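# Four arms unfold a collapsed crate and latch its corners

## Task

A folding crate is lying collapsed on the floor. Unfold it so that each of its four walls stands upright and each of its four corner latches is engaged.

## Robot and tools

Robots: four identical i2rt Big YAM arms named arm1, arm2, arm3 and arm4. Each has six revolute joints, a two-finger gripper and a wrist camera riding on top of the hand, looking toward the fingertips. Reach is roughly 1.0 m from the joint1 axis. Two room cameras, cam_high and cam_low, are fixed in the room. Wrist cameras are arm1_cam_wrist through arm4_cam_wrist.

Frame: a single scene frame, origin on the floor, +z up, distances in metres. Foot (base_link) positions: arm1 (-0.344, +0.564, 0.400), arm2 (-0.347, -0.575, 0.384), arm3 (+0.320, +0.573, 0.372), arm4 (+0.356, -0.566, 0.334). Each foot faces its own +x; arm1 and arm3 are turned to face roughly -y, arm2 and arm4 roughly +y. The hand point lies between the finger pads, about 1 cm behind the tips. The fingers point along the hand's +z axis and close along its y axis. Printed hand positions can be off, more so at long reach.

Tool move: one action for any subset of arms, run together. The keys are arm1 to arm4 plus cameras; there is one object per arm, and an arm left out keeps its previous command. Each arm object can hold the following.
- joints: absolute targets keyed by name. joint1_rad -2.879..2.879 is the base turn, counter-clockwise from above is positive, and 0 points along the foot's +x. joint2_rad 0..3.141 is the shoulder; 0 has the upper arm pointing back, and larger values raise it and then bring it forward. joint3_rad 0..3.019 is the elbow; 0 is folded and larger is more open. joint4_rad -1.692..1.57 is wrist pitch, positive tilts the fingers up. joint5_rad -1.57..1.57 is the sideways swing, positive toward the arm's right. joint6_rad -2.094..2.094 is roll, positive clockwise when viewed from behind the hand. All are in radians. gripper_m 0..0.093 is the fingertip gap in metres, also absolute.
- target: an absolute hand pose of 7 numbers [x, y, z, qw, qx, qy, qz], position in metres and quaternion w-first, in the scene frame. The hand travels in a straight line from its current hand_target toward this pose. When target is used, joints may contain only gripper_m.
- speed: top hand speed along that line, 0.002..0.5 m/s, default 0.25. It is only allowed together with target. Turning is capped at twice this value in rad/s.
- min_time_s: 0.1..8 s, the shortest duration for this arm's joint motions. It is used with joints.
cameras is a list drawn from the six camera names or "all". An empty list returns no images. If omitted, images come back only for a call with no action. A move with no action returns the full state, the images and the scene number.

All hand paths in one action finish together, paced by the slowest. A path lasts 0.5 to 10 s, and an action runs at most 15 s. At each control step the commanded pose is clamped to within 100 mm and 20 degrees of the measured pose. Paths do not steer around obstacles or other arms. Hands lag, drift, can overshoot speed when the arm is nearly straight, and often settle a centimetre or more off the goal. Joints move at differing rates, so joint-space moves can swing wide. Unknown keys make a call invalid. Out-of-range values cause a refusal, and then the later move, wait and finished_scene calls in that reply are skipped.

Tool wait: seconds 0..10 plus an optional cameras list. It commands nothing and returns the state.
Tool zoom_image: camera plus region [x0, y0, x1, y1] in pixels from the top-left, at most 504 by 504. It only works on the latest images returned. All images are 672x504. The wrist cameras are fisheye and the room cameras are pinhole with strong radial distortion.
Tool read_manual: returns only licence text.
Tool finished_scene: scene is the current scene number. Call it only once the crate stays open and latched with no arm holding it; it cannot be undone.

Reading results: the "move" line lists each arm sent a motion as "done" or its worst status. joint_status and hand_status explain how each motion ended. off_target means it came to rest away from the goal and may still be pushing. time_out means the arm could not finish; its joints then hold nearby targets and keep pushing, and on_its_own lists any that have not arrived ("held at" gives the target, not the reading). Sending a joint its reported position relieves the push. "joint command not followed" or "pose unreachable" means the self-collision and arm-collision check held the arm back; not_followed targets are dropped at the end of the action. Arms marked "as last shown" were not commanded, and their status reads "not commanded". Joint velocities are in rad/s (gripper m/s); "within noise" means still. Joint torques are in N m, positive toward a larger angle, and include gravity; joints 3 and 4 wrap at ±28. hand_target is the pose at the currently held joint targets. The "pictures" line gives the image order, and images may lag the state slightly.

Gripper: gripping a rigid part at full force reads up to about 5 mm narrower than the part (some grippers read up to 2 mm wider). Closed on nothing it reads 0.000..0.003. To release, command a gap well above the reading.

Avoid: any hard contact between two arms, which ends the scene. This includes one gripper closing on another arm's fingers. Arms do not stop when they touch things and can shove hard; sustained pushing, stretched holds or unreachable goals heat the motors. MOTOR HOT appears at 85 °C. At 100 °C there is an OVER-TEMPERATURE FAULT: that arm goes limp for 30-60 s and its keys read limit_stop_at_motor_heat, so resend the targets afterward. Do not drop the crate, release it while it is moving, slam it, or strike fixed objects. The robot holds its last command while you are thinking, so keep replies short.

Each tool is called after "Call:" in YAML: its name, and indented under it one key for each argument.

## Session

Call:
move:
  cameras: ["all"]

Call:
zoom_image:
  camera: "cam_high"
  region: [220, 220, 440, 420]

Scene clock: 0.00 s.
Joint torques (N m): no reading
Motor temperatures (°C): arm1=[27 28 27 26 23 23 25] | arm2=[23 24 24 24 27 26 24] | arm3=[26 24 26 23 25 23 27] | arm4=[24 26 26 29 26 25 26]
Heat: arm1: hottest joint2_rad 28 °C; arm2: hottest joint5_rad 27 °C; arm3: hottest gripper 27 °C; arm4: hottest joint4_rad 29 °C.
Joint velocities: within noise
arm1.joint_positions: joint1_rad=+0.789 joint2_rad=+0.609 joint3_rad=+1.408 joint4_rad=-1.451 joint5_rad=+0.217 joint6_rad=-0.687 gripper_m=+0.09396
arm1.joint_status: not commanded
arm1.hand: x=-0.1883 y=+0.4177 z=+0.9285 quat_wxyz=(-0.292, -0.006, -0.892, +0.344) (m; scene frame)
arm1.hand_target: x=-0.1903 y=+0.4192 z=+0.9383 quat_wxyz=(-0.301, -0.007, -0.887, +0.350) (m; scene frame)
arm1.hand_status: not commanded
arm2.joint_positions: joint1_rad=-0.187 joint2_rad=+0.597 joint3_rad=+1.311 joint4_rad=-1.291 joint5_rad=+0.240 joint6_rad=-0.242 gripper_m=+0.09396
arm2.joint_status: not commanded
arm2.hand: x=-0.2313 y=-0.3616 z=+0.9012 quat_wxyz=(-0.466, +0.549, -0.680, -0.136) (m; scene frame)
arm2.hand_target: x=-0.2318 y=-0.3633 z=+0.9149 quat_wxyz=(-0.477, +0.543, -0.676, -0.143) (m; scene frame)
arm2.hand_status: not commanded
arm3.joint_positions: joint1_rad=+0.868 joint2_rad=+0.636 joint3_rad=+1.401 joint4_rad=-1.459 joint5_rad=+0.267 joint6_rad=-0.464 gripper_m=+0.09396
arm3.joint_status: not commanded
arm3.hand: x=+0.4150 y=+0.3713 z=+0.8920 quat_wxyz=(-0.249, -0.258, -0.861, +0.361) (m; scene frame)
arm3.hand_target: x=+0.4139 y=+0.3728 z=+0.9011 quat_wxyz=(-0.257, -0.258, -0.856, +0.367) (m; scene frame)
arm3.hand_status: not commanded
arm4.joint_positions: joint1_rad=-0.127 joint2_rad=+0.607 joint3_rad=+1.357 joint4_rad=-1.287 joint5_rad=+0.181 joint6_rad=-0.762 gripper_m=+0.09396
arm4.joint_status: not commanded
arm4.hand: x=+0.3685 y=-0.3250 z=+0.8718 quat_wxyz=(-0.478, +0.793, -0.350, -0.141) (m; scene frame)
arm4.hand_target: x=+0.3687 y=-0.3277 z=+0.8812 quat_wxyz=(-0.487, +0.788, -0.349, -0.145) (m; scene frame)
arm4.hand_status: not commanded
pictures: arm1_cam_wrist, arm2_cam_wrist, arm3_cam_wrist, arm4_cam_wrist, cam_high, cam_low

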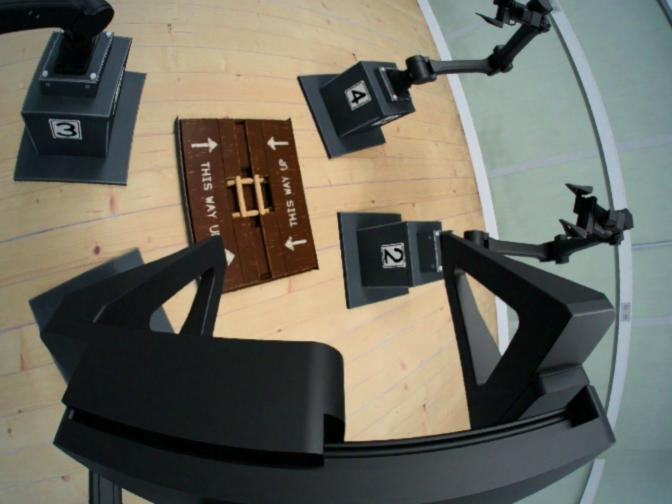

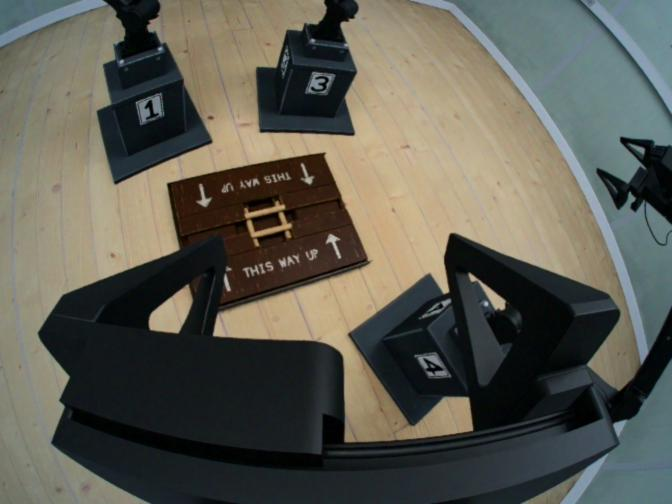

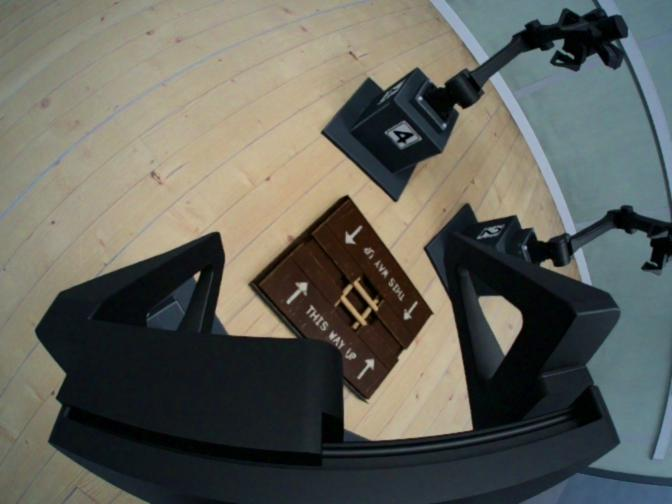

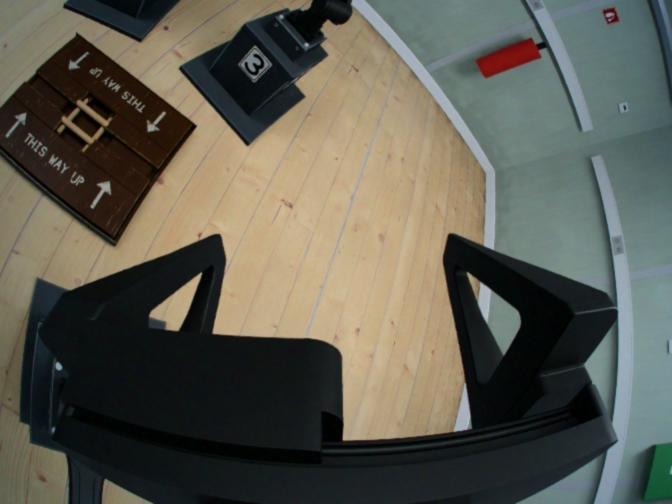

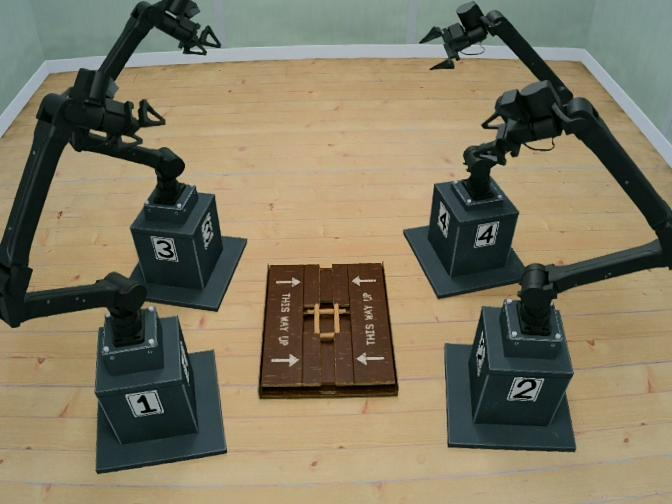

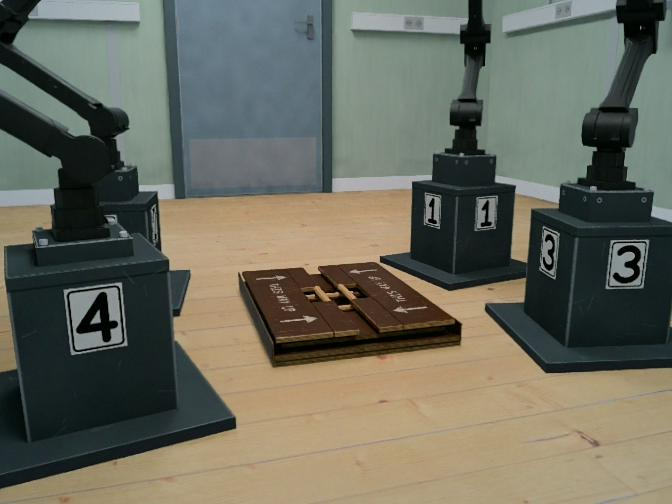

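Scaled by 2.291 from the camera's 672x504 image, which has a finer 960x720 frame.

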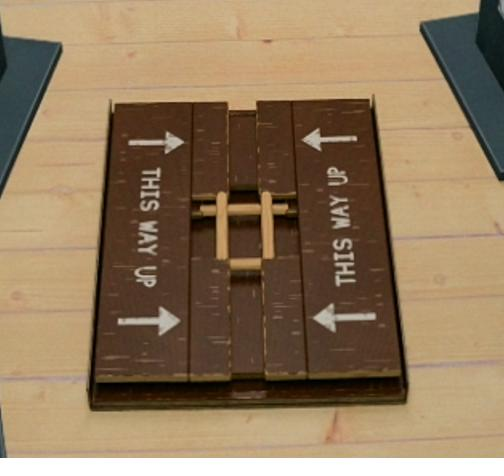

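Call:
move:
  arm1: {"target": [-0.013, 0.033, 0.13, 0, 0.02, 0.9998, 0], "speed": 0.45, "joints": {"gripper_m": 0.05}}
  arm4: {"target": [0.03, -0.24, 0.42, 0, -0.9998, 0.0175, 0], "speed": 0.4, "joints": {"gripper_m": 0.05}}
  arm2: {"target": [-0.28, -0.30, 0.48, 0, -0.6947, 0.7193, 0], "speed": 0.4, "joints": {"gripper_m": 0.048}}
  arm3: {"target": [0.28, 0.30, 0.48, 0, 0.7193, 0.6947, 0], "speed": 0.4, "joints": {"gripper_m": 0.048}}
  cameras: ["arm1_cam_wrist", "cam_low"]

Scene clock: 23.53 s.
Joint torques (N m): arm1=[-0.85 -24.29 7.36 0.13 0.14 -0.02] | arm2=[0.79 -6.83 7.31 0.7 -0.12 -0.12] | arm3=[-1.61 -5.42 6.32 0.87 0 0.14] | arm4=[2.08 -12.34 12.26 -0.2 -0.22 -0.1]
Motor temperatures (°C): arm1=[27 28 29 26 23 23 25] | arm2=[23 24 25 24 27 26 24] | arm3=[26 24 29 23 25 23 27] | arm4=[24 26 28 29 26 25 26]
Heat: arm1: hottest joint3_rad 29 °C; arm2: hottest joint5_rad 27 °C; arm3: hottest joint3_rad 29 °C; arm4: hottest joint4_rad 29 °C.
move: arm1 off_target; arm2 done; arm3 done; arm4 off_target
Joint velocities: within noise
arm1.joint_positions: joint1_rad=+0.387 joint2_rad=+2.577 joint3_rad=+1.680 joint4_rad=-0.692 joint5_rad=-0.010 joint6_rad=-0.952 gripper_m=+0.05007
arm1.joint_status: all done
arm1.hand: x=-0.0136 y=+0.0492 z=+0.1300 quat_wxyz=(+0.004, -0.023, -1.000, -0.008) (m; scene frame)
arm1.hand_target: x=-0.0132 y=+0.0390 z=+0.1276 quat_wxyz=(+0.003, -0.021, -1.000, -0.004) (m; scene frame)
arm1.hand_status: off_target (0.016 m and 1.1 deg from the pose sent, 0.904 m and 53.7 deg at the start; pose on its path clipped on 34 of 101 steps)
arm2.joint_positions: joint1_rad=-0.108 joint2_rad=+1.168 joint3_rad=+0.722 joint4_rad=-1.151 joint5_rad=+0.005 joint6_rad=-0.188 gripper_m=+0.04814
arm2.joint_status: all done
arm2.hand: x=-0.2793 y=-0.3098 z=+0.4771 quat_wxyz=(+0.009, +0.687, -0.726, +0.010) (m; scene frame)
arm2.hand_target: x=-0.2806 y=-0.3018 z=+0.4794 quat_wxyz=(+0.003, +0.694, -0.720, +0.004) (m; scene frame)
arm2.hand_status: done (0.010 m and 1.9 deg from the pose sent, 0.428 m and 58.8 deg at the start)
arm3.joint_positions: joint1_rad=+0.081 joint2_rad=+1.123 joint3_rad=+0.751 joint4_rad=-1.199 joint5_rad=+0.005 joint6_rad=-0.111 gripper_m=+0.04813
arm3.joint_status: all done
arm3.hand: x=+0.2820 y=+0.3013 z=+0.4857 quat_wxyz=(+0.001, -0.715, -0.699, +0.000) (m; scene frame)
arm3.hand_target: x=+0.2789 y=+0.3020 z=+0.4789 quat_wxyz=(+0.004, -0.723, -0.691, -0.006) (m; scene frame)
arm3.hand_status: done (0.006 m and 0.7 deg from the pose sent, 0.439 m and 76.8 deg at the start)
arm4.joint_positions: joint1_rad=+0.565 joint2_rad=+1.630 joint3_rad=+1.136 joint4_rad=-1.117 joint5_rad=+0.010 joint6_rad=-0.722 gripper_m=+0.05007
arm4.joint_status: all done
arm4.hand: x=+0.0513 y=-0.2507 z=+0.4103 quat_wxyz=(+0.010, +0.999, -0.038, +0.017) (m; scene frame)
arm4.hand_target: x=+0.0371 y=-0.2402 z=+0.4185 quat_wxyz=(+0.001, +1.000, -0.027, +0.007) (m; scene frame)
arm4.hand_status: off_target (0.026 m and 3.3 deg from the pose sent, 0.571 m and 74.0 deg at the start)
pictures: arm1_cam_wrist, cam_low

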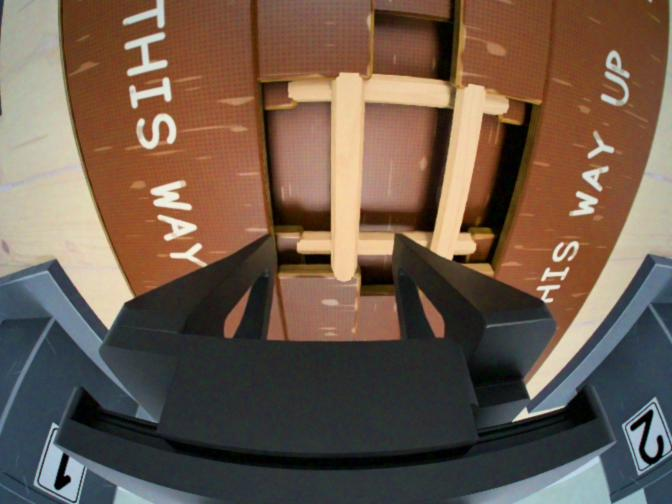

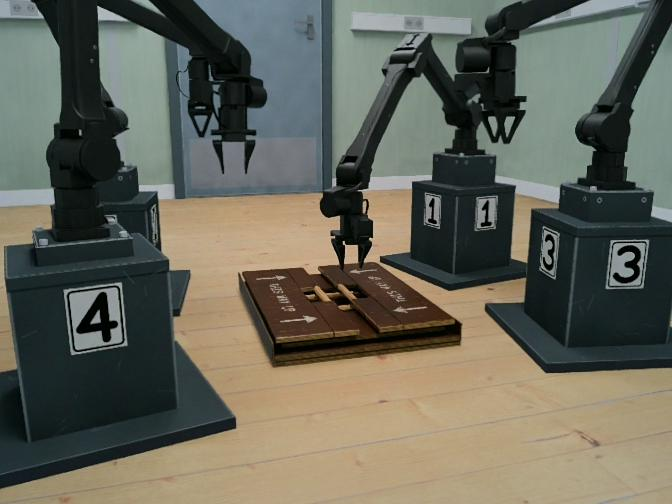

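Call:
move:
  arm1: {"target": [-0.014, 0.026, 0.053, 0, 0.026, 0.9997, 0], "speed": 0.12, "joints": {"gripper_m": 0.05}}
  cameras: ["arm1_cam_wrist"]

Call:
move:
  arm4: {"target": [-0.0275, -0.10, 0.26, 0, -0.9998, 0.0175, 0], "speed": 0.2}

Scene clock: 37.17 s.
Joint torques (N m): arm1=[-1.55 -25.35 7.34 0.85 0.14 -0.08] | arm2=[0.85 -6.77 7.31 0.68 -0.12 -0.13] | arm3=[-1.67 -4.78 6.34 0.84 0 0.14] | arm4=[2.14 -12.4 12.26 -0.2 -0.22 -0.1]
Motor temperatures (°C): arm1=[27 29 30 26 23 23 25] | arm2=[23 24 26 24 27 26 24] | arm3=[26 24 29 23 25 23 27] | arm4=[24 27 30 29 26 25 26]
Heat: arm1: hottest joint3_rad 30 °C; arm2: hottest joint5_rad 27 °C; arm3: hottest joint3_rad 29 °C; arm4: hottest joint3_rad 30 °C.
move: arm1 off_target
Joint velocities: within noise
arm1.joint_positions: joint1_rad=+0.378 joint2_rad=+2.754 joint3_rad=+1.816 joint4_rad=-0.657 joint5_rad=-0.010 joint6_rad=-0.954 gripper_m=+0.05007
arm1.joint_status: all done
arm1.hand: x=-0.0152 y=+0.0401 z=+0.0560 quat_wxyz=(+0.005, -0.027, -1.000, -0.010) (m; scene frame)
arm1.hand_target: x=-0.0139 y=+0.0270 z=+0.0535 quat_wxyz=(+0.000, -0.026, -1.000, +0.000) (m; scene frame)
arm1.hand_status: off_target (0.014 m and 1.3 deg from the pose sent, 0.080 m and 1.0 deg at the start)
arm2, arm3, arm4: as last shown
pictures: arm1_cam_wrist

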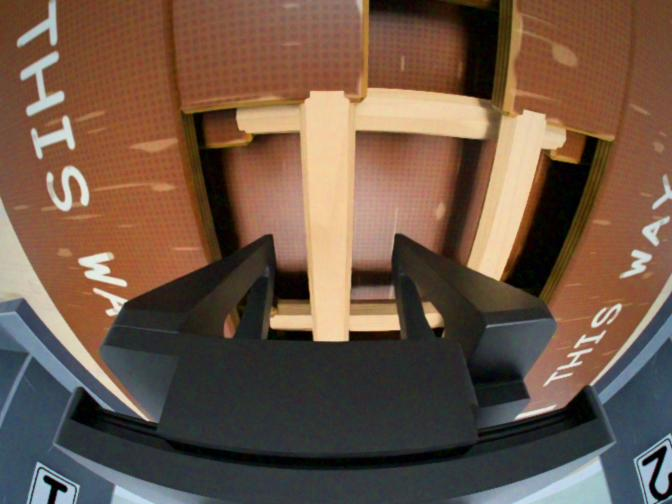

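Scene clock: 39.23 s.
Joint torques (N m): arm1=[-1.32 -25.47 7.12 0.75 0.11 -0.03] | arm2=[0.79 -6.77 7.3 0.7 -0.12 -0.12] | arm3=[-1.44 -5.19 6.32 0.73 -0.02 0.15] | arm4=[1.2 -18.61 11.06 -0.14 -0.23 -0.09]
Motor temperatures (°C): arm1=[27 29 30 26 23 23 25] | arm2=[23 24 26 24 27 26 24] | arm3=[26 24 29 23 25 23 27] | arm4=[24 27 30 29 26 25 26]
Heat: arm1: hottest joint3_rad 30 °C; arm2: hottest joint5_rad 27 °C; arm3: hottest joint3_rad 29 °C; arm4: hottest joint3_rad 30 °C.
move: arm4 off_target
Joint velocities: within noise
arm1, arm2, arm3: as last shown
arm4.joint_positions: joint1_rad=+0.487 joint2_rad=+2.164 joint3_rad=+1.504 joint4_rad=-0.930 joint5_rad=+0.002 joint6_rad=-0.829 gripper_m=+0.05007
arm4.joint_status: not commanded
arm4.hand: x=-0.0192 y=-0.1145 z=+0.2593 quat_wxyz=(+0.006, +1.000, -0.024, +0.007) (m; scene frame)
arm4.hand_target: x=-0.0258 y=-0.1014 z=+0.2583 quat_wxyz=(+0.000, +1.000, -0.018, +0.000) (m; scene frame)
arm4.hand_status: off_target (0.017 m and 1.2 deg from the pose sent, 0.227 m and 3.3 deg at the start)
pictures: none

Call:
move:
  arm1: {"joints": {"gripper_m": 0.012}}

Call:
move:
  arm1: {"target": [-0.014, 0.036, 0.120, -0.003, 0.0172, 0.985, -0.174], "speed": 0.15}
  cameras: ["arm1_cam_wrist"]

Call:
move:
  arm1: {"target": [-0.012, 0.067, 0.182, -0.0064, 0.0163, 0.93, -0.3665], "speed": 0.15}

Call:
move:
  arm1: {"target": [-0.010, 0.125, 0.235, -0.0097, 0.0146, 0.834, -0.552], "speed": 0.15}
  arm4: {"target": [-0.0275, -0.0075, 0.13, 0, -0.9998, 0.0175, 0], "speed": 0.15}
  cameras: ["arm1_cam_wrist", "arm4_cam_wrist"]

Scene clock: 41.53 s.
Joint torques (N m): arm1=[-0.85 -24.88 7.3 0.91 0.15 -0.03] | arm2=[0.85 -6.71 7.3 0.7 -0.12 -0.12] | arm3=[-1.32 -4.95 6.32 0.8 -0.01 0.17] | arm4=[1.26 -18.78 11.12 -0.14 -0.23 -0.1]
Motor temperatures (°C): arm1=[27 29 30 26 23 23 25] | arm2=[23 24 26 24 27 26 24] | arm3=[26 24 29 23 25 23 27] | arm4=[24 27 30 29 26 25 26]
Heat: arm1: hottest joint3_rad 30 °C; arm2: hottest joint5_rad 27 °C; arm3: hottest joint3_rad 29 °C; arm4: hottest joint3_rad 30 °C.
move: arm1 off_target
Joint velocities: within noise
arm1.joint_positions: joint1_rad=+0.378 joint2_rad=+2.754 joint3_rad=+1.815 joint4_rad=-0.660 joint5_rad=-0.016 joint6_rad=-0.957 gripper_m=+0.01693
arm1.joint_status: gripper_m off_target (ended at +0.01696, target +0.01200)
arm1.hand: x=-0.0152 y=+0.0420 z=+0.0557 quat_wxyz=(+0.004, -0.026, -1.000, -0.013) (m; scene frame)
arm1.hand_target: x=-0.0135 y=+0.0284 z=+0.0531 quat_wxyz=(-0.002, -0.024, -1.000, -0.002) (m; scene frame)
arm1.hand_status: not commanded
arm2, arm3: as last shown
arm4.joint_positions: joint1_rad=+0.487 joint2_rad=+2.164 joint3_rad=+1.504 joint4_rad=-0.930 joint5_rad=+0.002 joint6_rad=-0.831 gripper_m=+0.05007
arm4.joint_status: not commanded
arm4.hand: x=-0.0192 y=-0.1145 z=+0.2593 quat_wxyz=(+0.006, +1.000, -0.023, +0.007) (m; scene frame)
arm4.hand_target: x=-0.0258 y=-0.1014 z=+0.2583 quat_wxyz=(+0.000, +1.000, -0.017, +0.000) (m; scene frame)
arm4.hand_status: not commanded
pictures: none

Scene clock: 43.47 s.
Joint torques (N m): arm1=[-0.38 -27.11 3.96 2.02 1.19 0.04] | arm2=[0.79 -6.77 7.31 0.69 -0.12 -0.12] | arm3=[-1.67 -5.07 6.27 0.95 -0.04 0.15] | arm4=[1.26 -18.78 11.11 -0.16 -0.23 -0.1]
Motor temperatures (°C): arm1=[27 30 30 26 23 23 25] | arm2=[23 24 26 24 27 26 24] | arm3=[26 24 29 23 25 23 27] | arm4=[24 27 30 29 26 25 26]
Heat: arm1: hottest joint2_rad 30 °C; arm2: hottest joint5_rad 27 °C; arm3: hottest joint3_rad 29 °C; arm4: hottest joint3_rad 30 °C.
move: arm1 off_target
Joint velocities: within noise
arm1.joint_positions: joint1_rad=+0.436 joint2_rad=+2.561 joint3_rad=+1.468 joint4_rad=-0.241 joint5_rad=+0.177 joint6_rad=-0.937 gripper_m=+0.01693
arm1.joint_status: not commanded
arm1.hand: x=-0.0168 y=+0.0491 z=+0.1051 quat_wxyz=(+0.005, -0.016, -0.989, +0.150) (m; scene frame)
arm1.hand_target: x=-0.0144 y=+0.0359 z=+0.1189 quat_wxyz=(+0.003, -0.018, -0.985, +0.173) (m; scene frame)
arm1.hand_status: off_target (0.020 m and 2.8 deg from the pose sent, 0.065 m and 21.6 deg at the start)
arm2, arm3, arm4: as last shown
pictures: arm1_cam_wrist

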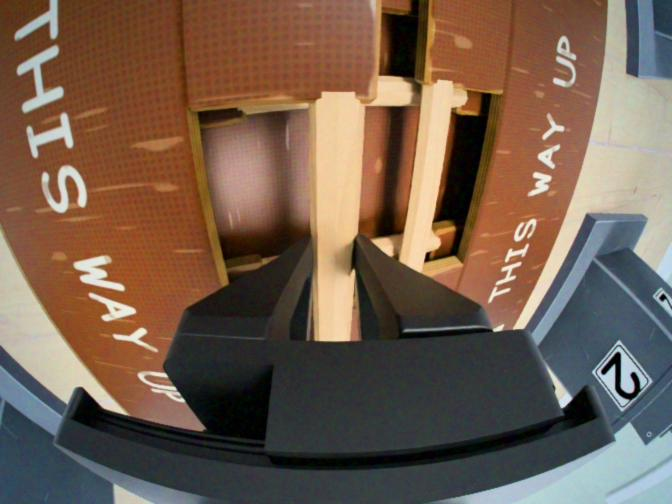

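Scene clock: 45.57 s.
Joint torques (N m): arm1=[-0.38 -23.88 3.15 3.04 1.41 -0.1] | arm2=[0.79 -6.77 7.31 0.72 -0.13 -0.12] | arm3=[-2.02 -5.42 6.34 0.91 -0.02 0.18] | arm4=[1.26 -18.78 11.11 -0.14 -0.23 -0.1]
Motor temperatures (°C): arm1=[27 30 30 26 23 23 25] | arm2=[23 24 26 24 27 26 24] | arm3=[26 24 29 23 25 23 27] | arm4=[24 27 29 29 26 25 26]
Heat: arm1: hottest joint2_rad 30 °C; arm2: hottest joint5_rad 27 °C; arm3: hottest joint3_rad 29 °C; arm4: hottest joint3_rad 29 °C.
move: arm1 off_target
Joint velocities: within noise
arm1.joint_positions: joint1_rad=+0.545 joint2_rad=+2.426 joint3_rad=+1.149 joint4_rad=+0.248 joint5_rad=+0.458 joint6_rad=-0.932 gripper_m=+0.01693
arm1.joint_status: not commanded
arm1.hand: x=-0.0153 y=+0.0779 z=+0.1660 quat_wxyz=(+0.007, -0.017, -0.939, +0.343) (m; scene frame)
arm1.hand_target: x=-0.0112 y=+0.0655 z=+0.1821 quat_wxyz=(+0.005, -0.016, -0.930, +0.367) (m; scene frame)
arm1.hand_status: off_target (0.020 m and 2.9 deg from the pose sent, 0.079 m and 25.8 deg at the start)
arm2, arm3, arm4: as last shown
pictures: none

Scene clock: 47.90 s.
Joint torques (N m): arm1=[-0.44 -20.84 1.95 4.01 1.46 -0.16] | arm2=[0.85 -6.83 7.31 0.69 -0.12 -0.12] | arm3=[-1.73 -5.19 6.39 0.79 -0.04 0.13] | arm4=[1.38 -21.6 11.04 -0.47 -0.24 -0.1]
Motor temperatures (°C): arm1=[27 30 30 26 24 23 25] | arm2=[23 24 26 24 27 26 24] | arm3=[26 24 29 23 25 23 27] | arm4=[24 27 30 29 26 25 26]
Heat: arm1: hottest joint2_rad 30 °C; arm2: hottest joint5_rad 27 °C; arm3: hottest joint3_rad 29 °C; arm4: hottest joint3_rad 30 °C.
move: arm1 off_target; arm4 off_target
Joint velocities: within noise
arm1.joint_positions: joint1_rad=+0.705 joint2_rad=+2.441 joint3_rad=+0.920 joint4_rad=+0.839 joint5_rad=+0.790 joint6_rad=-1.052 gripper_m=+0.01693
arm1.joint_status: not commanded
arm1.hand: x=-0.0142 y=+0.1350 z=+0.2179 quat_wxyz=(+0.010, -0.008, -0.848, +0.530) (m; scene frame)
arm1.hand_target: x=-0.0105 y=+0.1238 z=+0.2349 quat_wxyz=(+0.011, -0.014, -0.834, +0.552) (m; scene frame)
arm1.hand_status: off_target (0.020 m and 3.1 deg from the pose sent, 0.084 m and 26.9 deg at the start)
arm2, arm3: as last shown
arm4.joint_positions: joint1_rad=+0.399 joint2_rad=+2.536 joint3_rad=+1.856 joint4_rad=-0.893 joint5_rad=+0.000 joint6_rad=-0.915 gripper_m=+0.05007
arm4.joint_status: not commanded
arm4.hand: x=-0.0247 y=-0.0172 z=+0.1363 quat_wxyz=(+0.001, +1.000, -0.024, +0.001) (m; scene frame)
arm4.hand_target: x=-0.0259 y=-0.0086 z=+0.1294 quat_wxyz=(+0.000, +1.000, -0.019, -0.001) (m; scene frame)
arm4.hand_status: off_target (0.012 m and 0.8 deg from the pose sent, 0.168 m and 1.2 deg at the start)
pictures: arm1_cam_wrist, arm4_cam_wrist

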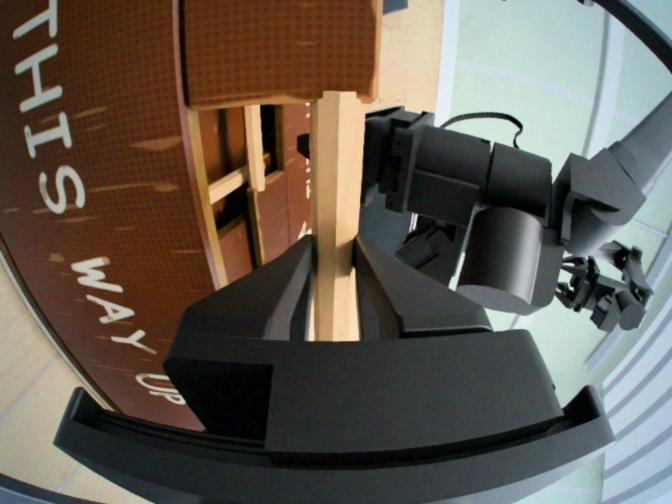

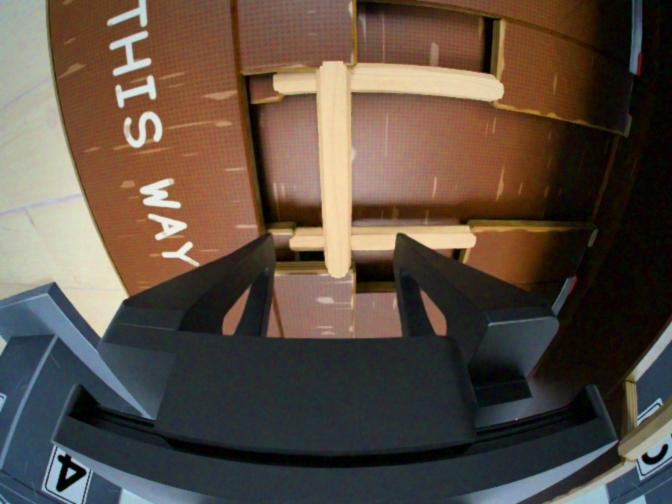

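Call:
move:
  arm1: {"target": [-0.009, 0.175, 0.256, -0.011, 0.0135, 0.772, -0.636], "speed": 0.12}
  arm4: {"target": [-0.0275, -0.0065, 0.052, 0, -0.9998, 0.0175, 0], "speed": 0.12}
  cameras: ["arm4_cam_wrist"]

Call:
move:
  arm4: {"joints": {"gripper_m": 0.012}}
  arm1: {"target": [-0.007, 0.220, 0.262, -0.012, 0.0128, 0.731, -0.682], "speed": 0.12}

Call:
move:
  arm1: {"target": [-0.007, 0.238, 0.263, -0.012, 0.0128, 0.731, -0.682], "speed": 0.1}
  arm4: {"target": [-0.027, -0.018, 0.130, 0.2, -0.98, 0.0172, -0.0035], "speed": 0.15}
  cameras: ["arm1_cam_wrist", "arm4_cam_wrist"]

Scene clock: 52.23 s.
Joint torques (N m): arm1=[0.21 -21.42 0.06 3.77 1.31 -0.22] | arm2=[0.79 -6.83 7.32 0.69 -0.12 -0.12] | arm3=[-1.85 -4.66 6.32 0.83 0.01 0.1] | arm4=[1.26 -22.24 10.39 0.2 -0.16 -0.1]
Motor temperatures (°C): arm1=[27 30 30 26 24 23 25] | arm2=[23 24 26 24 27 26 24] | arm3=[26 24 29 23 25 23 27] | arm4=[24 28 30 29 26 25 26]
Heat: arm1: hottest joint2_rad 30 °C; arm2: hottest joint5_rad 27 °C; arm3: hottest joint3_rad 29 °C; arm4: hottest joint3_rad 30 °C.
move: arm1 off_target; arm4 off_target
Joint velocities: within noise
arm1.joint_positions: joint1_rad=+0.817 joint2_rad=+2.536 joint3_rad=+0.864 joint4_rad=+1.230 joint5_rad=+0.981 joint6_rad=-1.206 gripper_m=+0.01693
arm1.joint_status: not commanded
arm1.hand: x=-0.0127 y=+0.1783 z=+0.2372 quat_wxyz=(+0.013, -0.004, -0.785, +0.619) (m; scene frame)
arm1.hand_target: x=-0.0085 y=+0.1737 z=+0.2565 quat_wxyz=(+0.011, -0.013, -0.772, +0.636) (m; scene frame)
arm1.hand_status: off_target (0.019 m and 2.6 deg from the pose sent, 0.055 m and 15.0 deg at the start)
arm2, arm3: as last shown
arm4.joint_positions: joint1_rad=+0.399 joint2_rad=+2.690 joint3_rad=+1.942 joint4_rad=-0.838 joint5_rad=+0.000 joint6_rad=-0.918 gripper_m=+0.05007
arm4.joint_status: not commanded
arm4.hand: x=-0.0249 y=-0.0169 z=+0.0615 quat_wxyz=(+0.006, +1.000, -0.023, +0.004) (m; scene frame)
arm4.hand_target: x=-0.0267 y=-0.0075 z=+0.0522 quat_wxyz=(+0.000, +1.000, -0.017, +0.000) (m; scene frame)
arm4.hand_status: off_target (0.014 m and 1.0 deg from the pose sent, 0.085 m and 0.8 deg at the start)
pictures: arm4_cam_wrist

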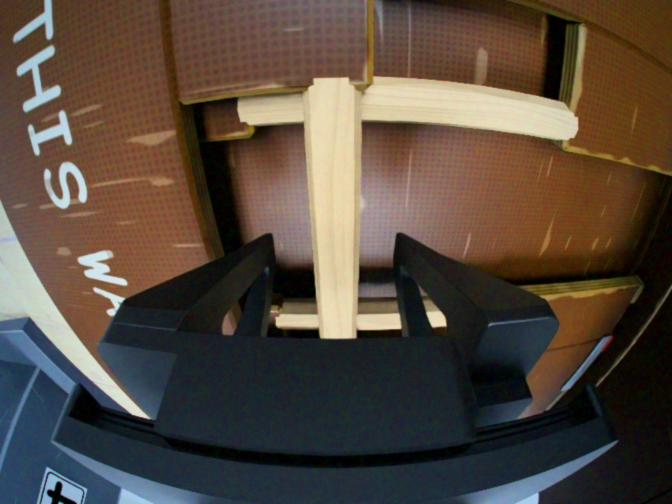

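Scene clock: 53.63 s.
Joint torques (N m): arm1=[0.56 -20.66 -1.25 4.21 1.26 -0.13] | arm2=[0.79 -6.77 7.32 0.7 -0.12 -0.12] | arm3=[-1.55 -4.54 6.37 0.81 0 0.17] | arm4=[1.32 -22.3 10.35 0.16 -0.19 -0.07]
Motor temperatures (°C): arm1=[27 30 30 26 24 23 25] | arm2=[23 24 26 24 27 26 24] | arm3=[26 24 29 23 25 23 27] | arm4=[24 28 30 29 26 25 26]
Heat: arm1: hottest joint2_rad 30 °C; arm2: hottest joint5_rad 27 °C; arm3: hottest joint3_rad 29 °C; arm4: hottest joint3_rad 30 °C.
move: arm1 off_target; arm4 off_target
Joint velocities: within noise
arm1.joint_positions: joint1_rad=+0.904 joint2_rad=+2.636 joint3_rad=+0.870 joint4_rad=+1.520 joint5_rad=+1.117 joint6_rad=-1.359 gripper_m=+0.01693
arm1.joint_status: not commanded
arm1.hand: x=-0.0122 y=+0.2122 z=+0.2432 quat_wxyz=(+0.019, -0.009, -0.742, +0.670) (m; scene frame)
arm1.hand_target: x=-0.0067 y=+0.2140 z=+0.2620 quat_wxyz=(+0.013, -0.020, -0.731, +0.682) (m; scene frame)
arm1.hand_status: off_target (0.021 m and 2.0 deg from the pose sent, 0.049 m and 9.5 deg at the start; a joint's target at an end of its range on 17 of 42 steps)
arm2.joint_positions: joint1_rad=-0.108 joint2_rad=+1.168 joint3_rad=+0.722 joint4_rad=-1.151 joint5_rad=+0.005 joint6_rad=-0.188 gripper_m=+0.04814
arm2.joint_status: not commanded
arm2.hand: x=-0.2793 y=-0.3098 z=+0.4771 quat_wxyz=(+0.009, +0.687, -0.726, +0.010) (m; scene frame)
arm2.hand_target: x=-0.2806 y=-0.3018 z=+0.4794 quat_wxyz=(+0.003, +0.694, -0.720, +0.004) (m; scene frame)
arm2.hand_status: not commanded
arm3.joint_positions: joint1_rad=+0.081 joint2_rad=+1.123 joint3_rad=+0.751 joint4_rad=-1.199 joint5_rad=+0.005 joint6_rad=-0.111 gripper_m=+0.04813
arm3.joint_status: not commanded
arm3.hand: x=+0.2820 y=+0.3013 z=+0.4857 quat_wxyz=(+0.001, -0.715, -0.699, +0.000) (m; scene frame)
arm3.hand_target: x=+0.2789 y=+0.3020 z=+0.4789 quat_wxyz=(+0.004, -0.723, -0.691, -0.006) (m; scene frame)
arm3.hand_status: not commanded
arm4.joint_positions: joint1_rad=+0.399 joint2_rad=+2.690 joint3_rad=+1.942 joint4_rad=-0.838 joint5_rad=+0.002 joint6_rad=-0.930 gripper_m=+0.01667
arm4.joint_status: gripper_m off_target (ended at +0.01670, target +0.01200)
arm4.hand: x=-0.0247 y=-0.0168 z=+0.0615 quat_wxyz=(+0.005, +1.000, -0.017, +0.005) (m; scene frame)
arm4.hand_target: x=-0.0264 y=-0.0081 z=+0.0520 quat_wxyz=(+0.000, +1.000, -0.012, +0.001) (m; scene frame)
arm4.hand_status: not commanded
pictures: none

Scene clock: 55.70 s.
Joint torques (N m): arm1=[3.02 -21.13 -2.81 3.85 1.49 0.06] | arm2=[0.79 -6.77 7.32 0.69 -0.12 -0.13] | arm3=[-1.49 -5.3 6.38 0.83 -0.01 0.16] | arm4=[2.43 -24.18 5.94 1.25 0.55 0.24]
Motor temperatures (°C): arm1=[27 30 30 26 24 23 25] | arm2=[23 24 26 24 27 26 24] | arm3=[26 24 29 23 25 23 27] | arm4=[24 28 30 29 26 25 26]
Heat: arm1: hottest joint2_rad 30 °C; arm2: hottest joint5_rad 27 °C; arm3: hottest joint3_rad 29 °C; arm4: hottest joint3_rad 30 °C.
move: arm1 off_target; arm4 off_target
Joint velocities: within noise
arm1.joint_positions: joint1_rad=+0.933 joint2_rad=+2.637 joint3_rad=+0.861 joint4_rad=+1.526 joint5_rad=+1.152 joint6_rad=-1.359 gripper_m=+0.01693
arm1.joint_status: not commanded
arm1.hand: x=-0.0117 y=+0.2238 z=+0.2441 quat_wxyz=(+0.024, -0.009, -0.740, +0.672) (m; scene frame)
arm1.hand_target: x=-0.0069 y=+0.2371 z=+0.2619 quat_wxyz=(+0.012, -0.013, -0.732, +0.681) (m; scene frame)
arm1.hand_status: off_target (0.024 m and 2.0 deg from the pose sent, 0.033 m and 2.0 deg at the start; a joint's target at an end of its range on 43 of 62 steps)
arm2, arm3: as last shown
arm4.joint_positions: joint1_rad=+0.468 joint2_rad=+2.458 joint3_rad=+1.554 joint4_rad=-0.384 joint5_rad=+0.237 joint6_rad=-0.900 gripper_m=+0.01667
arm4.joint_status: not commanded
arm4.hand: x=-0.0263 y=-0.0238 z=+0.1177 quat_wxyz=(-0.182, +0.983, -0.014, +0.004) (m; scene frame)
arm4.hand_target: x=-0.0328 y=-0.0207 z=+0.1298 quat_wxyz=(-0.198, +0.980, -0.018, -0.001) (m; scene frame)
arm4.hand_status: off_target (0.014 m and 2.1 deg from the pose sent, 0.069 m and 23.7 deg at the start)
pictures: arm1_cam_wrist, arm4_cam_wrist

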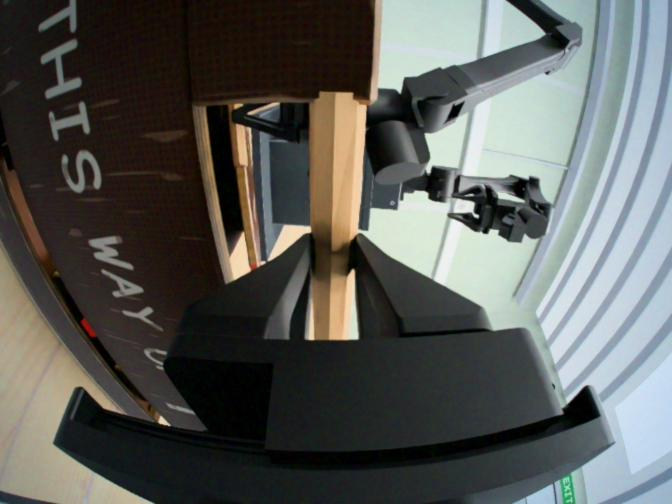

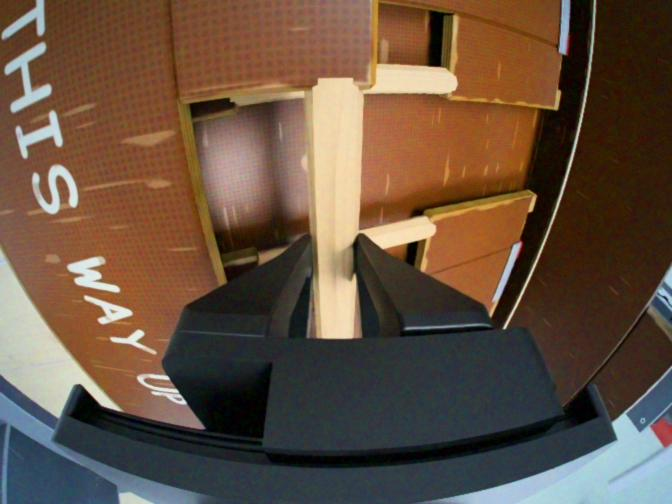

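Call:
move:
  arm4: {"target": [-0.028, -0.051, 0.191, 0.3665, -0.93, 0.0163, -0.0064], "speed": 0.15}

Call:
move:
  arm4: {"target": [-0.0295, -0.102, 0.232, 0.53, -0.848, 0.0148, -0.0093], "speed": 0.15}

Call:
move:
  arm4: {"target": [-0.031, -0.157, 0.253, 0.643, -0.766, 0.0134, -0.0112], "speed": 0.15}
  arm2: {"target": [-0.16, -0.10, 0.30, 0, -0.6947, 0.7193, 0], "speed": 0.3, "joints": {"gripper_m": 0.05}}

Call:
move:
  arm4: {"target": [-0.033, -0.197, 0.258, 0.669, -0.743, 0.013, -0.0117], "speed": 0.12}
  arm2: {"target": [-0.073, 0.018, 0.138, 0, -0.6947, 0.7193, 0], "speed": 0.25}
  cameras: ["arm4_cam_wrist", "arm2_cam_wrist"]

Scene clock: 62.30 s.
Joint torques (N m): arm1=[2.55 -21.19 -2.97 4.03 1.43 0.07] | arm2=[0.79 -6.83 7.32 0.7 -0.12 -0.12] | arm3=[-1.73 -4.72 6.35 0.81 0 0.15] | arm4=[2.02 -21.95 5.18 1.83 0.85 -0.08]
Motor temperatures (°C): arm1=[27 31 29 27 24 23 26] | arm2=[23 24 27 24 27 26 24] | arm3=[26 24 29 23 25 23 27] | arm4=[24 29 29 29 27 25 27]
Heat: arm1: hottest joint2_rad 31 °C; arm2: hottest joint3_rad 27 °C; arm3: hottest joint3_rad 29 °C; arm4: hottest joint2_rad 29 °C.
move: arm4 off_target
Joint velocities: within noise
arm1, arm2, arm3: as last shown
arm4.joint_positions: joint1_rad=+0.565 joint2_rad=+2.302 joint3_rad=+1.256 joint4_rad=+0.015 joint5_rad=+0.496 joint6_rad=-0.901 gripper_m=+0.01667
arm4.joint_status: not commanded
arm4.hand: x=-0.0267 y=-0.0545 z=+0.1764 quat_wxyz=(-0.351, +0.936, -0.017, +0.007) (m; scene frame)
arm4.hand_target: x=-0.0292 y=-0.0508 z=+0.1907 quat_wxyz=(-0.367, +0.930, -0.012, +0.007) (m; scene frame)
arm4.hand_status: off_target (0.015 m and 2.0 deg from the pose sent, 0.078 m and 22.0 deg at the start)
pictures: none

Scene clock: 64.33 s.
Joint torques (N m): arm1=[2.49 -21.36 -3.19 3.99 1.45 0.04] | arm2=[0.79 -6.71 7.31 0.7 -0.12 -0.12] | arm3=[-1.79 -4.6 6.32 0.76 -0.02 0.18] | arm4=[1.79 -18.78 4.51 2.89 0.96 -0.16]
Motor temperatures (°C): arm1=[27 31 29 27 24 23 26] | arm2=[23 24 27 24 27 26 24] | arm3=[26 24 29 23 25 23 27] | arm4=[24 29 29 29 27 25 27]
Heat: arm1: hottest joint2_rad 31 °C; arm2: hottest joint3_rad 27 °C; arm3: hottest joint3_rad 29 °C; arm4: hottest joint2_rad 29 °C.
move: arm4 off_target
Joint velocities: within noise
arm1, arm2, arm3: as last shown
arm4.joint_positions: joint1_rad=+0.695 joint2_rad=+2.265 joint3_rad=+1.026 joint4_rad=+0.508 joint5_rad=+0.790 joint6_rad=-0.998 gripper_m=+0.01667
arm4.joint_status: not commanded
arm4.hand: x=-0.0281 y=-0.1053 z=+0.2202 quat_wxyz=(-0.515, +0.857, -0.016, +0.007) (m; scene frame)
arm4.hand_target: x=-0.0298 y=-0.1009 z=+0.2319 quat_wxyz=(-0.530, +0.848, -0.016, +0.009) (m; scene frame)
arm4.hand_status: off_target (0.012 m and 2.1 deg from the pose sent, 0.073 m and 23.0 deg at the start)
pictures: none

Scene clock: 66.33 s.
Joint torques (N m): arm1=[3.14 -21.36 -2.92 4.03 1.45 0.07] | arm2=[-0.67 -17.96 7.3 0.4 -0.14 -0.13] | arm3=[-2.26 -5.48 6.2 0.81 0.02 0.17] | arm4=[2.02 -17.96 2.91 3.28 0.75 -0.32]
Motor temperatures (°C): arm1=[27 31 29 27 25 23 26] | arm2=[23 24 27 24 27 26 24] | arm3=[26 24 29 23 25 23 27] | arm4=[24 29 29 29 27 25 27]
Heat: arm1: hottest joint2_rad 31 °C; arm2: hottest joint3_rad 27 °C; arm3: hottest joint3_rad 29 °C; arm4: hottest joint2_rad 29 °C.
move: arm2 off_target; arm4 off_target
Joint velocities: within noise
arm1, arm3: as last shown
arm2.joint_positions: joint1_rad=-0.235 joint2_rad=+2.013 joint3_rad=+1.168 joint4_rad=-0.757 joint5_rad=+0.001 joint6_rad=-0.329 gripper_m=+0.04986
arm2.joint_status: all done
arm2.hand: x=-0.1679 y=-0.1176 z=+0.2945 quat_wxyz=(+0.014, +0.692, -0.722, +0.007) (m; scene frame)
arm2.hand_target: x=-0.1587 y=-0.1024 z=+0.2997 quat_wxyz=(+0.000, +0.693, -0.721, -0.001) (m; scene frame)
arm2.hand_status: off_target (0.020 m and 1.8 deg from the pose sent, 0.299 m and 1.9 deg at the start)
arm4.joint_positions: joint1_rad=+0.814 joint2_rad=+2.360 joint3_rad=+0.922 joint4_rad=+1.043 joint5_rad=+1.016 joint6_rad=-1.225 gripper_m=+0.01667
arm4.joint_status: not commanded
arm4.hand: x=-0.0286 y=-0.1567 z=+0.2410 quat_wxyz=(-0.631, +0.775, -0.014, +0.008) (m; scene frame)
arm4.hand_target: x=-0.0311 y=-0.1554 z=+0.2538 quat_wxyz=(-0.643, +0.765, -0.014, +0.011) (m; scene frame)
arm4.hand_status: off_target (0.012 m and 1.8 deg from the pose sent, 0.061 m and 18.0 deg at the start)
pictures: none

Scene clock: 68.23 s.
Joint torques (N m): arm1=[2.73 -20.89 -3.14 4.04 1.44 0.04] | arm2=[-0.97 -24.53 7.54 -0.09 -0.11 -0.13] | arm3=[-1.67 -4.95 6.34 0.96 -0.01 0.16] | arm4=[2.78 -17.96 1.24 3.26 0.92 -0.25]
Motor temperatures (°C): arm1=[27 31 29 27 25 23 26] | arm2=[23 25 27 24 27 26 24] | arm3=[26 24 29 23 25 23 27] | arm4=[24 29 29 29 27 25 27]
Heat: arm1: hottest joint2_rad 31 °C; arm2: hottest joint3_rad 27 °C; arm3: hottest joint3_rad 29 °C; arm4: hottest joint2_rad 29 °C.
move: arm2 off_target; arm4 off_target
Joint velocities: within noise
arm1, arm3: as last shown
arm2.joint_positions: joint1_rad=-0.290 joint2_rad=+2.587 joint3_rad=+1.777 joint4_rad=-0.781 joint5_rad=+0.001 joint6_rad=-0.387 gripper_m=+0.04986
arm2.joint_status: not commanded
arm2.hand: x=-0.0821 y=+0.0055 z=+0.1322 quat_wxyz=(+0.009, +0.693, -0.721, +0.004) (m; scene frame)
arm2.hand_target: x=-0.0737 y=+0.0163 z=+0.1370 quat_wxyz=(+0.000, +0.694, -0.720, +0.000) (m; scene frame)
arm2.hand_status: off_target (0.017 m and 1.2 deg from the pose sent, 0.228 m and 1.8 deg at the start)
arm4.joint_positions: joint1_rad=+0.878 joint2_rad=+2.398 joint3_rad=+0.894 joint4_rad=+1.210 joint5_rad=+1.108 joint6_rad=-1.302 gripper_m=+0.01667
arm4.joint_status: not commanded
arm4.hand: x=-0.0288 y=-0.1869 z=+0.2460 quat_wxyz=(-0.660, +0.751, -0.017, +0.012) (m; scene frame)
arm4.hand_target: x=-0.0296 y=-0.1923 z=+0.2583 quat_wxyz=(-0.669, +0.743, -0.017, +0.015) (m; scene frame)
arm4.hand_status: off_target (0.016 m and 1.5 deg from the pose sent, 0.044 m and 5.7 deg at the start)
pictures: arm2_cam_wrist, arm4_cam_wrist

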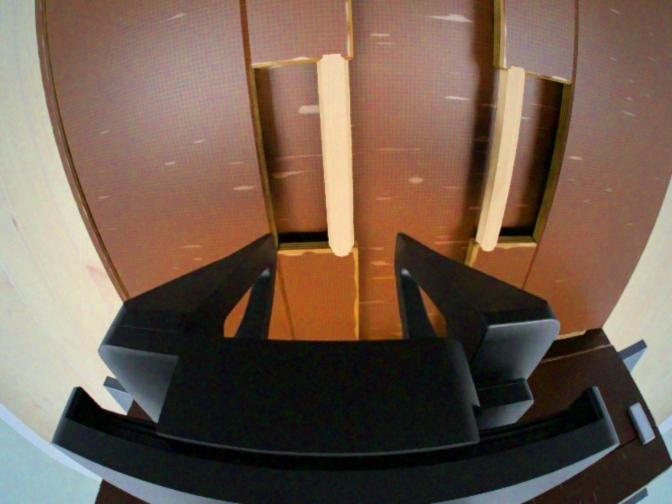

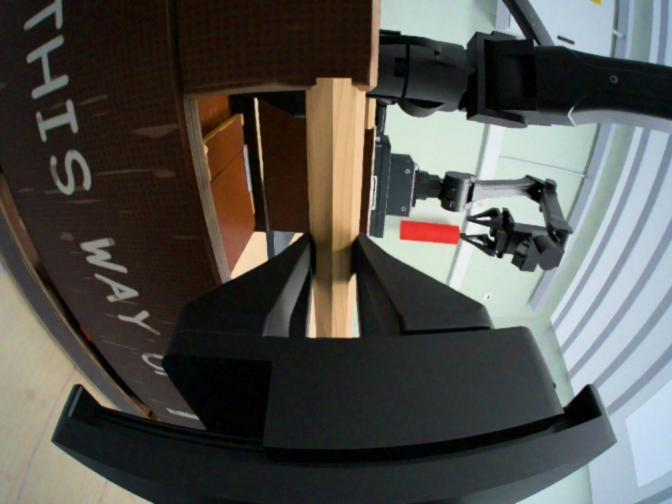

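Call:
move:
  arm2: {"target": [-0.0695, 0.020, 0.046, 0, -0.6947, 0.7193, 0], "speed": 0.12, "joints": {"gripper_m": 0.05}}
  arm4: {"target": [-0.034, -0.2035, 0.258, 0.669, -0.743, 0.013, -0.0117], "speed": 0.08}
  cameras: ["arm2_cam_wrist"]

Call:
move:
  arm2: {"joints": {"gripper_m": 0.012}}

Call:
move:
  arm2: {"target": [-0.0825, 0.020, 0.118, 0.0739, -0.6908, 0.7152, -0.0739], "speed": 0.15}
  cameras: ["arm2_cam_wrist"]

Scene clock: 75.80 s.
Joint torques (N m): arm1=[2.9 -21.01 -2.97 3.93 1.46 0.06] | arm2=[-0.85 -25.05 7.12 0.58 -0.08 -0.13] | arm3=[-1.67 -4.78 6.32 0.85 -0.01 0.11] | arm4=[3.49 -17.96 1.16 2.96 0.69 -0.14]
Motor temperatures (°C): arm1=[27 31 29 27 25 23 26] | arm2=[23 25 27 24 27 26 24] | arm3=[26 24 29 23 25 23 27] | arm4=[24 29 29 29 27 25 27]
Heat: arm1: hottest joint2_rad 31 °C; arm2: hottest joint3_rad 27 °C; arm3: hottest joint3_rad 29 °C; arm4: hottest joint2_rad 29 °C.
move: arm2 off_target; arm4 off_target
Joint velocities: within noise
arm1, arm3: as last shown
arm2.joint_positions: joint1_rad=-0.289 joint2_rad=+2.789 joint3_rad=+1.920 joint4_rad=-0.737 joint5_rad=+0.001 joint6_rad=-0.392 gripper_m=+0.04986
arm2.joint_status: all done
arm2.hand: x=-0.0828 y=+0.0062 z=+0.0422 quat_wxyz=(+0.016, +0.695, -0.718, +0.007) (m; scene frame)
arm2.hand_target: x=-0.0707 y=+0.0196 z=+0.0465 quat_wxyz=(+0.000, +0.695, -0.719, +0.000) (m; scene frame)
arm2.hand_status: off_target (0.020 m and 2.0 deg from the pose sent, 0.088 m and 1.2 deg at the start)
arm4.joint_positions: joint1_rad=+0.893 joint2_rad=+2.398 joint3_rad=+0.888 joint4_rad=+1.215 joint5_rad=+1.129 joint6_rad=-1.302 gripper_m=+0.01667
arm4.joint_status: not commanded
arm4.hand: x=-0.0288 y=-0.1939 z=+0.2466 quat_wxyz=(-0.661, +0.750, -0.017, +0.015) (m; scene frame)
arm4.hand_target: x=-0.0338 y=-0.2028 z=+0.2580 quat_wxyz=(-0.669, +0.743, -0.014, +0.012) (m; scene frame)
arm4.hand_status: off_target (0.016 m and 1.3 deg from the pose sent, 0.021 m and 1.5 deg at the start)
pictures: arm2_cam_wrist

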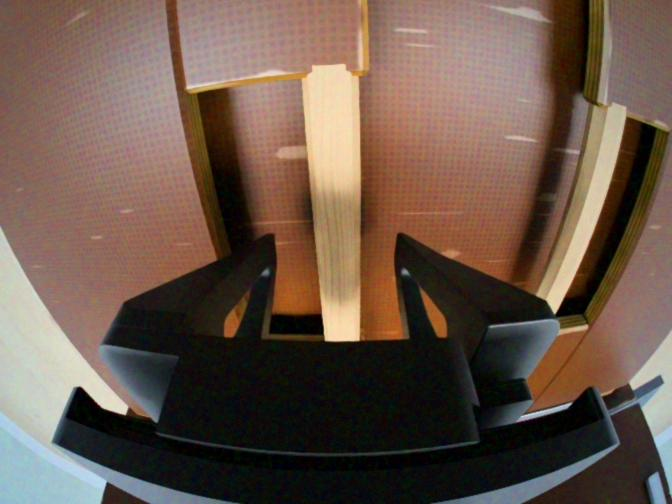

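Scene clock: 76.63 s.
Joint torques (N m): arm1=[2.9 -21.19 -2.86 3.9 1.44 0.03] | arm2=[-0.91 -25.11 7.1 0.55 -0.13 -0.09] | arm3=[-1.73 -5.07 6.35 0.8 -0.02 0.16] | arm4=[3.43 -17.96 1.17 2.95 0.69 -0.13]
Motor temperatures (°C): arm1=[27 31 29 27 25 23 26] | arm2=[23 25 27 24 27 26 24] | arm3=[26 24 29 23 25 23 27] | arm4=[24 29 29 29 27 25 27]
Heat: arm1: hottest joint2_rad 31 °C; arm2: hottest joint3_rad 27 °C; arm3: hottest joint3_rad 29 °C; arm4: hottest joint2_rad 29 °C.
move: arm2 off_target
Joint velocities: within noise
arm1, arm3, arm4: as last shown
arm2.joint_positions: joint1_rad=-0.289 joint2_rad=+2.789 joint3_rad=+1.920 joint4_rad=-0.735 joint5_rad=+0.002 joint6_rad=-0.404 gripper_m=+0.01563
arm2.joint_status: gripper_m off_target (ended at +0.01566, target +0.01200)
arm2.hand: x=-0.0824 y=+0.0065 z=+0.0422 quat_wxyz=(+0.015, +0.700, -0.714, +0.007) (m; scene frame)
arm2.hand_target: x=-0.0707 y=+0.0195 z=+0.0465 quat_wxyz=(+0.000, +0.698, -0.716, +0.000) (m; scene frame)
arm2.hand_status: not commanded
pictures: none

Scene clock: 78.03 s.
Joint torques (N m): arm1=[3.08 -21.36 -3.04 3.95 1.47 0.05] | arm2=[0.5 -30.1 3.99 -0.1 0.13 0.17] | arm3=[-2.08 -4.84 6.52 0.85 -0.04 0.14] | arm4=[3.49 -17.9 1.16 2.95 0.7 -0.14]
Motor temperatures (°C): arm1=[27 31 29 27 25 23 26] | arm2=[23 25 27 24 27 26 24] | arm3=[26 24 29 23 25 23 27] | arm4=[24 29 28 29 27 25 27]
Heat: arm1: hottest joint2_rad 31 °C; arm2: hottest joint3_rad 27 °C; arm3: hottest joint3_rad 29 °C; arm4: hottest joint2_rad 29 °C.
move: arm2 off_target
Joint velocities: within noise
arm1, arm4: as last shown
arm2.joint_positions: joint1_rad=-0.230 joint2_rad=+2.673 joint3_rad=+1.765 joint4_rad=-0.623 joint5_rad=+0.194 joint6_rad=-0.354 gripper_m=+0.01527
arm2.joint_status: not commanded
arm2.hand: x=-0.0871 y=+0.0056 z=+0.0799 quat_wxyz=(-0.058, +0.698, -0.709, +0.080) (m; scene frame)
arm2.hand_target: x=-0.0850 y=+0.0237 z=+0.1159 quat_wxyz=(-0.077, +0.693, -0.713, +0.072) (m; scene frame)
arm2.hand_status: off_target (0.041 m and 2.2 deg from the pose sent, 0.077 m and 12.8 deg at the start)
arm3.joint_positions: joint1_rad=+0.081 joint2_rad=+1.123 joint3_rad=+0.751 joint4_rad=-1.199 joint5_rad=+0.005 joint6_rad=-0.111 gripper_m=+0.04813
arm3.joint_status: not commanded
arm3.hand: x=+0.2820 y=+0.3013 z=+0.4857 quat_wxyz=(+0.001, -0.715, -0.699, +0.000) (m; scene frame)
arm3.hand_target: x=+0.2789 y=+0.3020 z=+0.4789 quat_wxyz=(+0.004, -0.723, -0.691, -0.006) (m; scene frame)
arm3.hand_status: not commanded
pictures: arm2_cam_wrist

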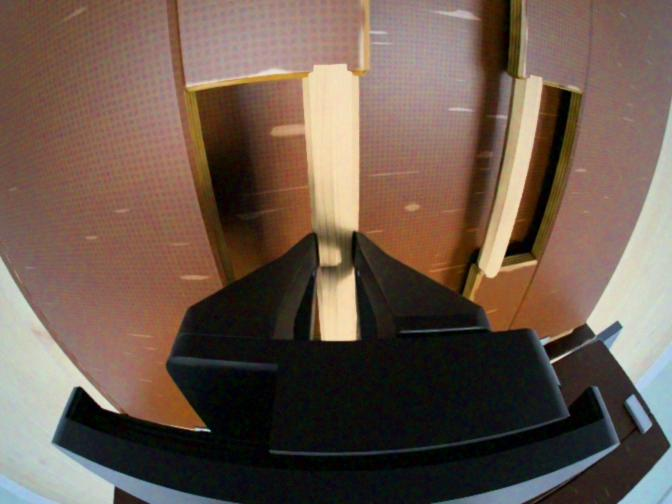

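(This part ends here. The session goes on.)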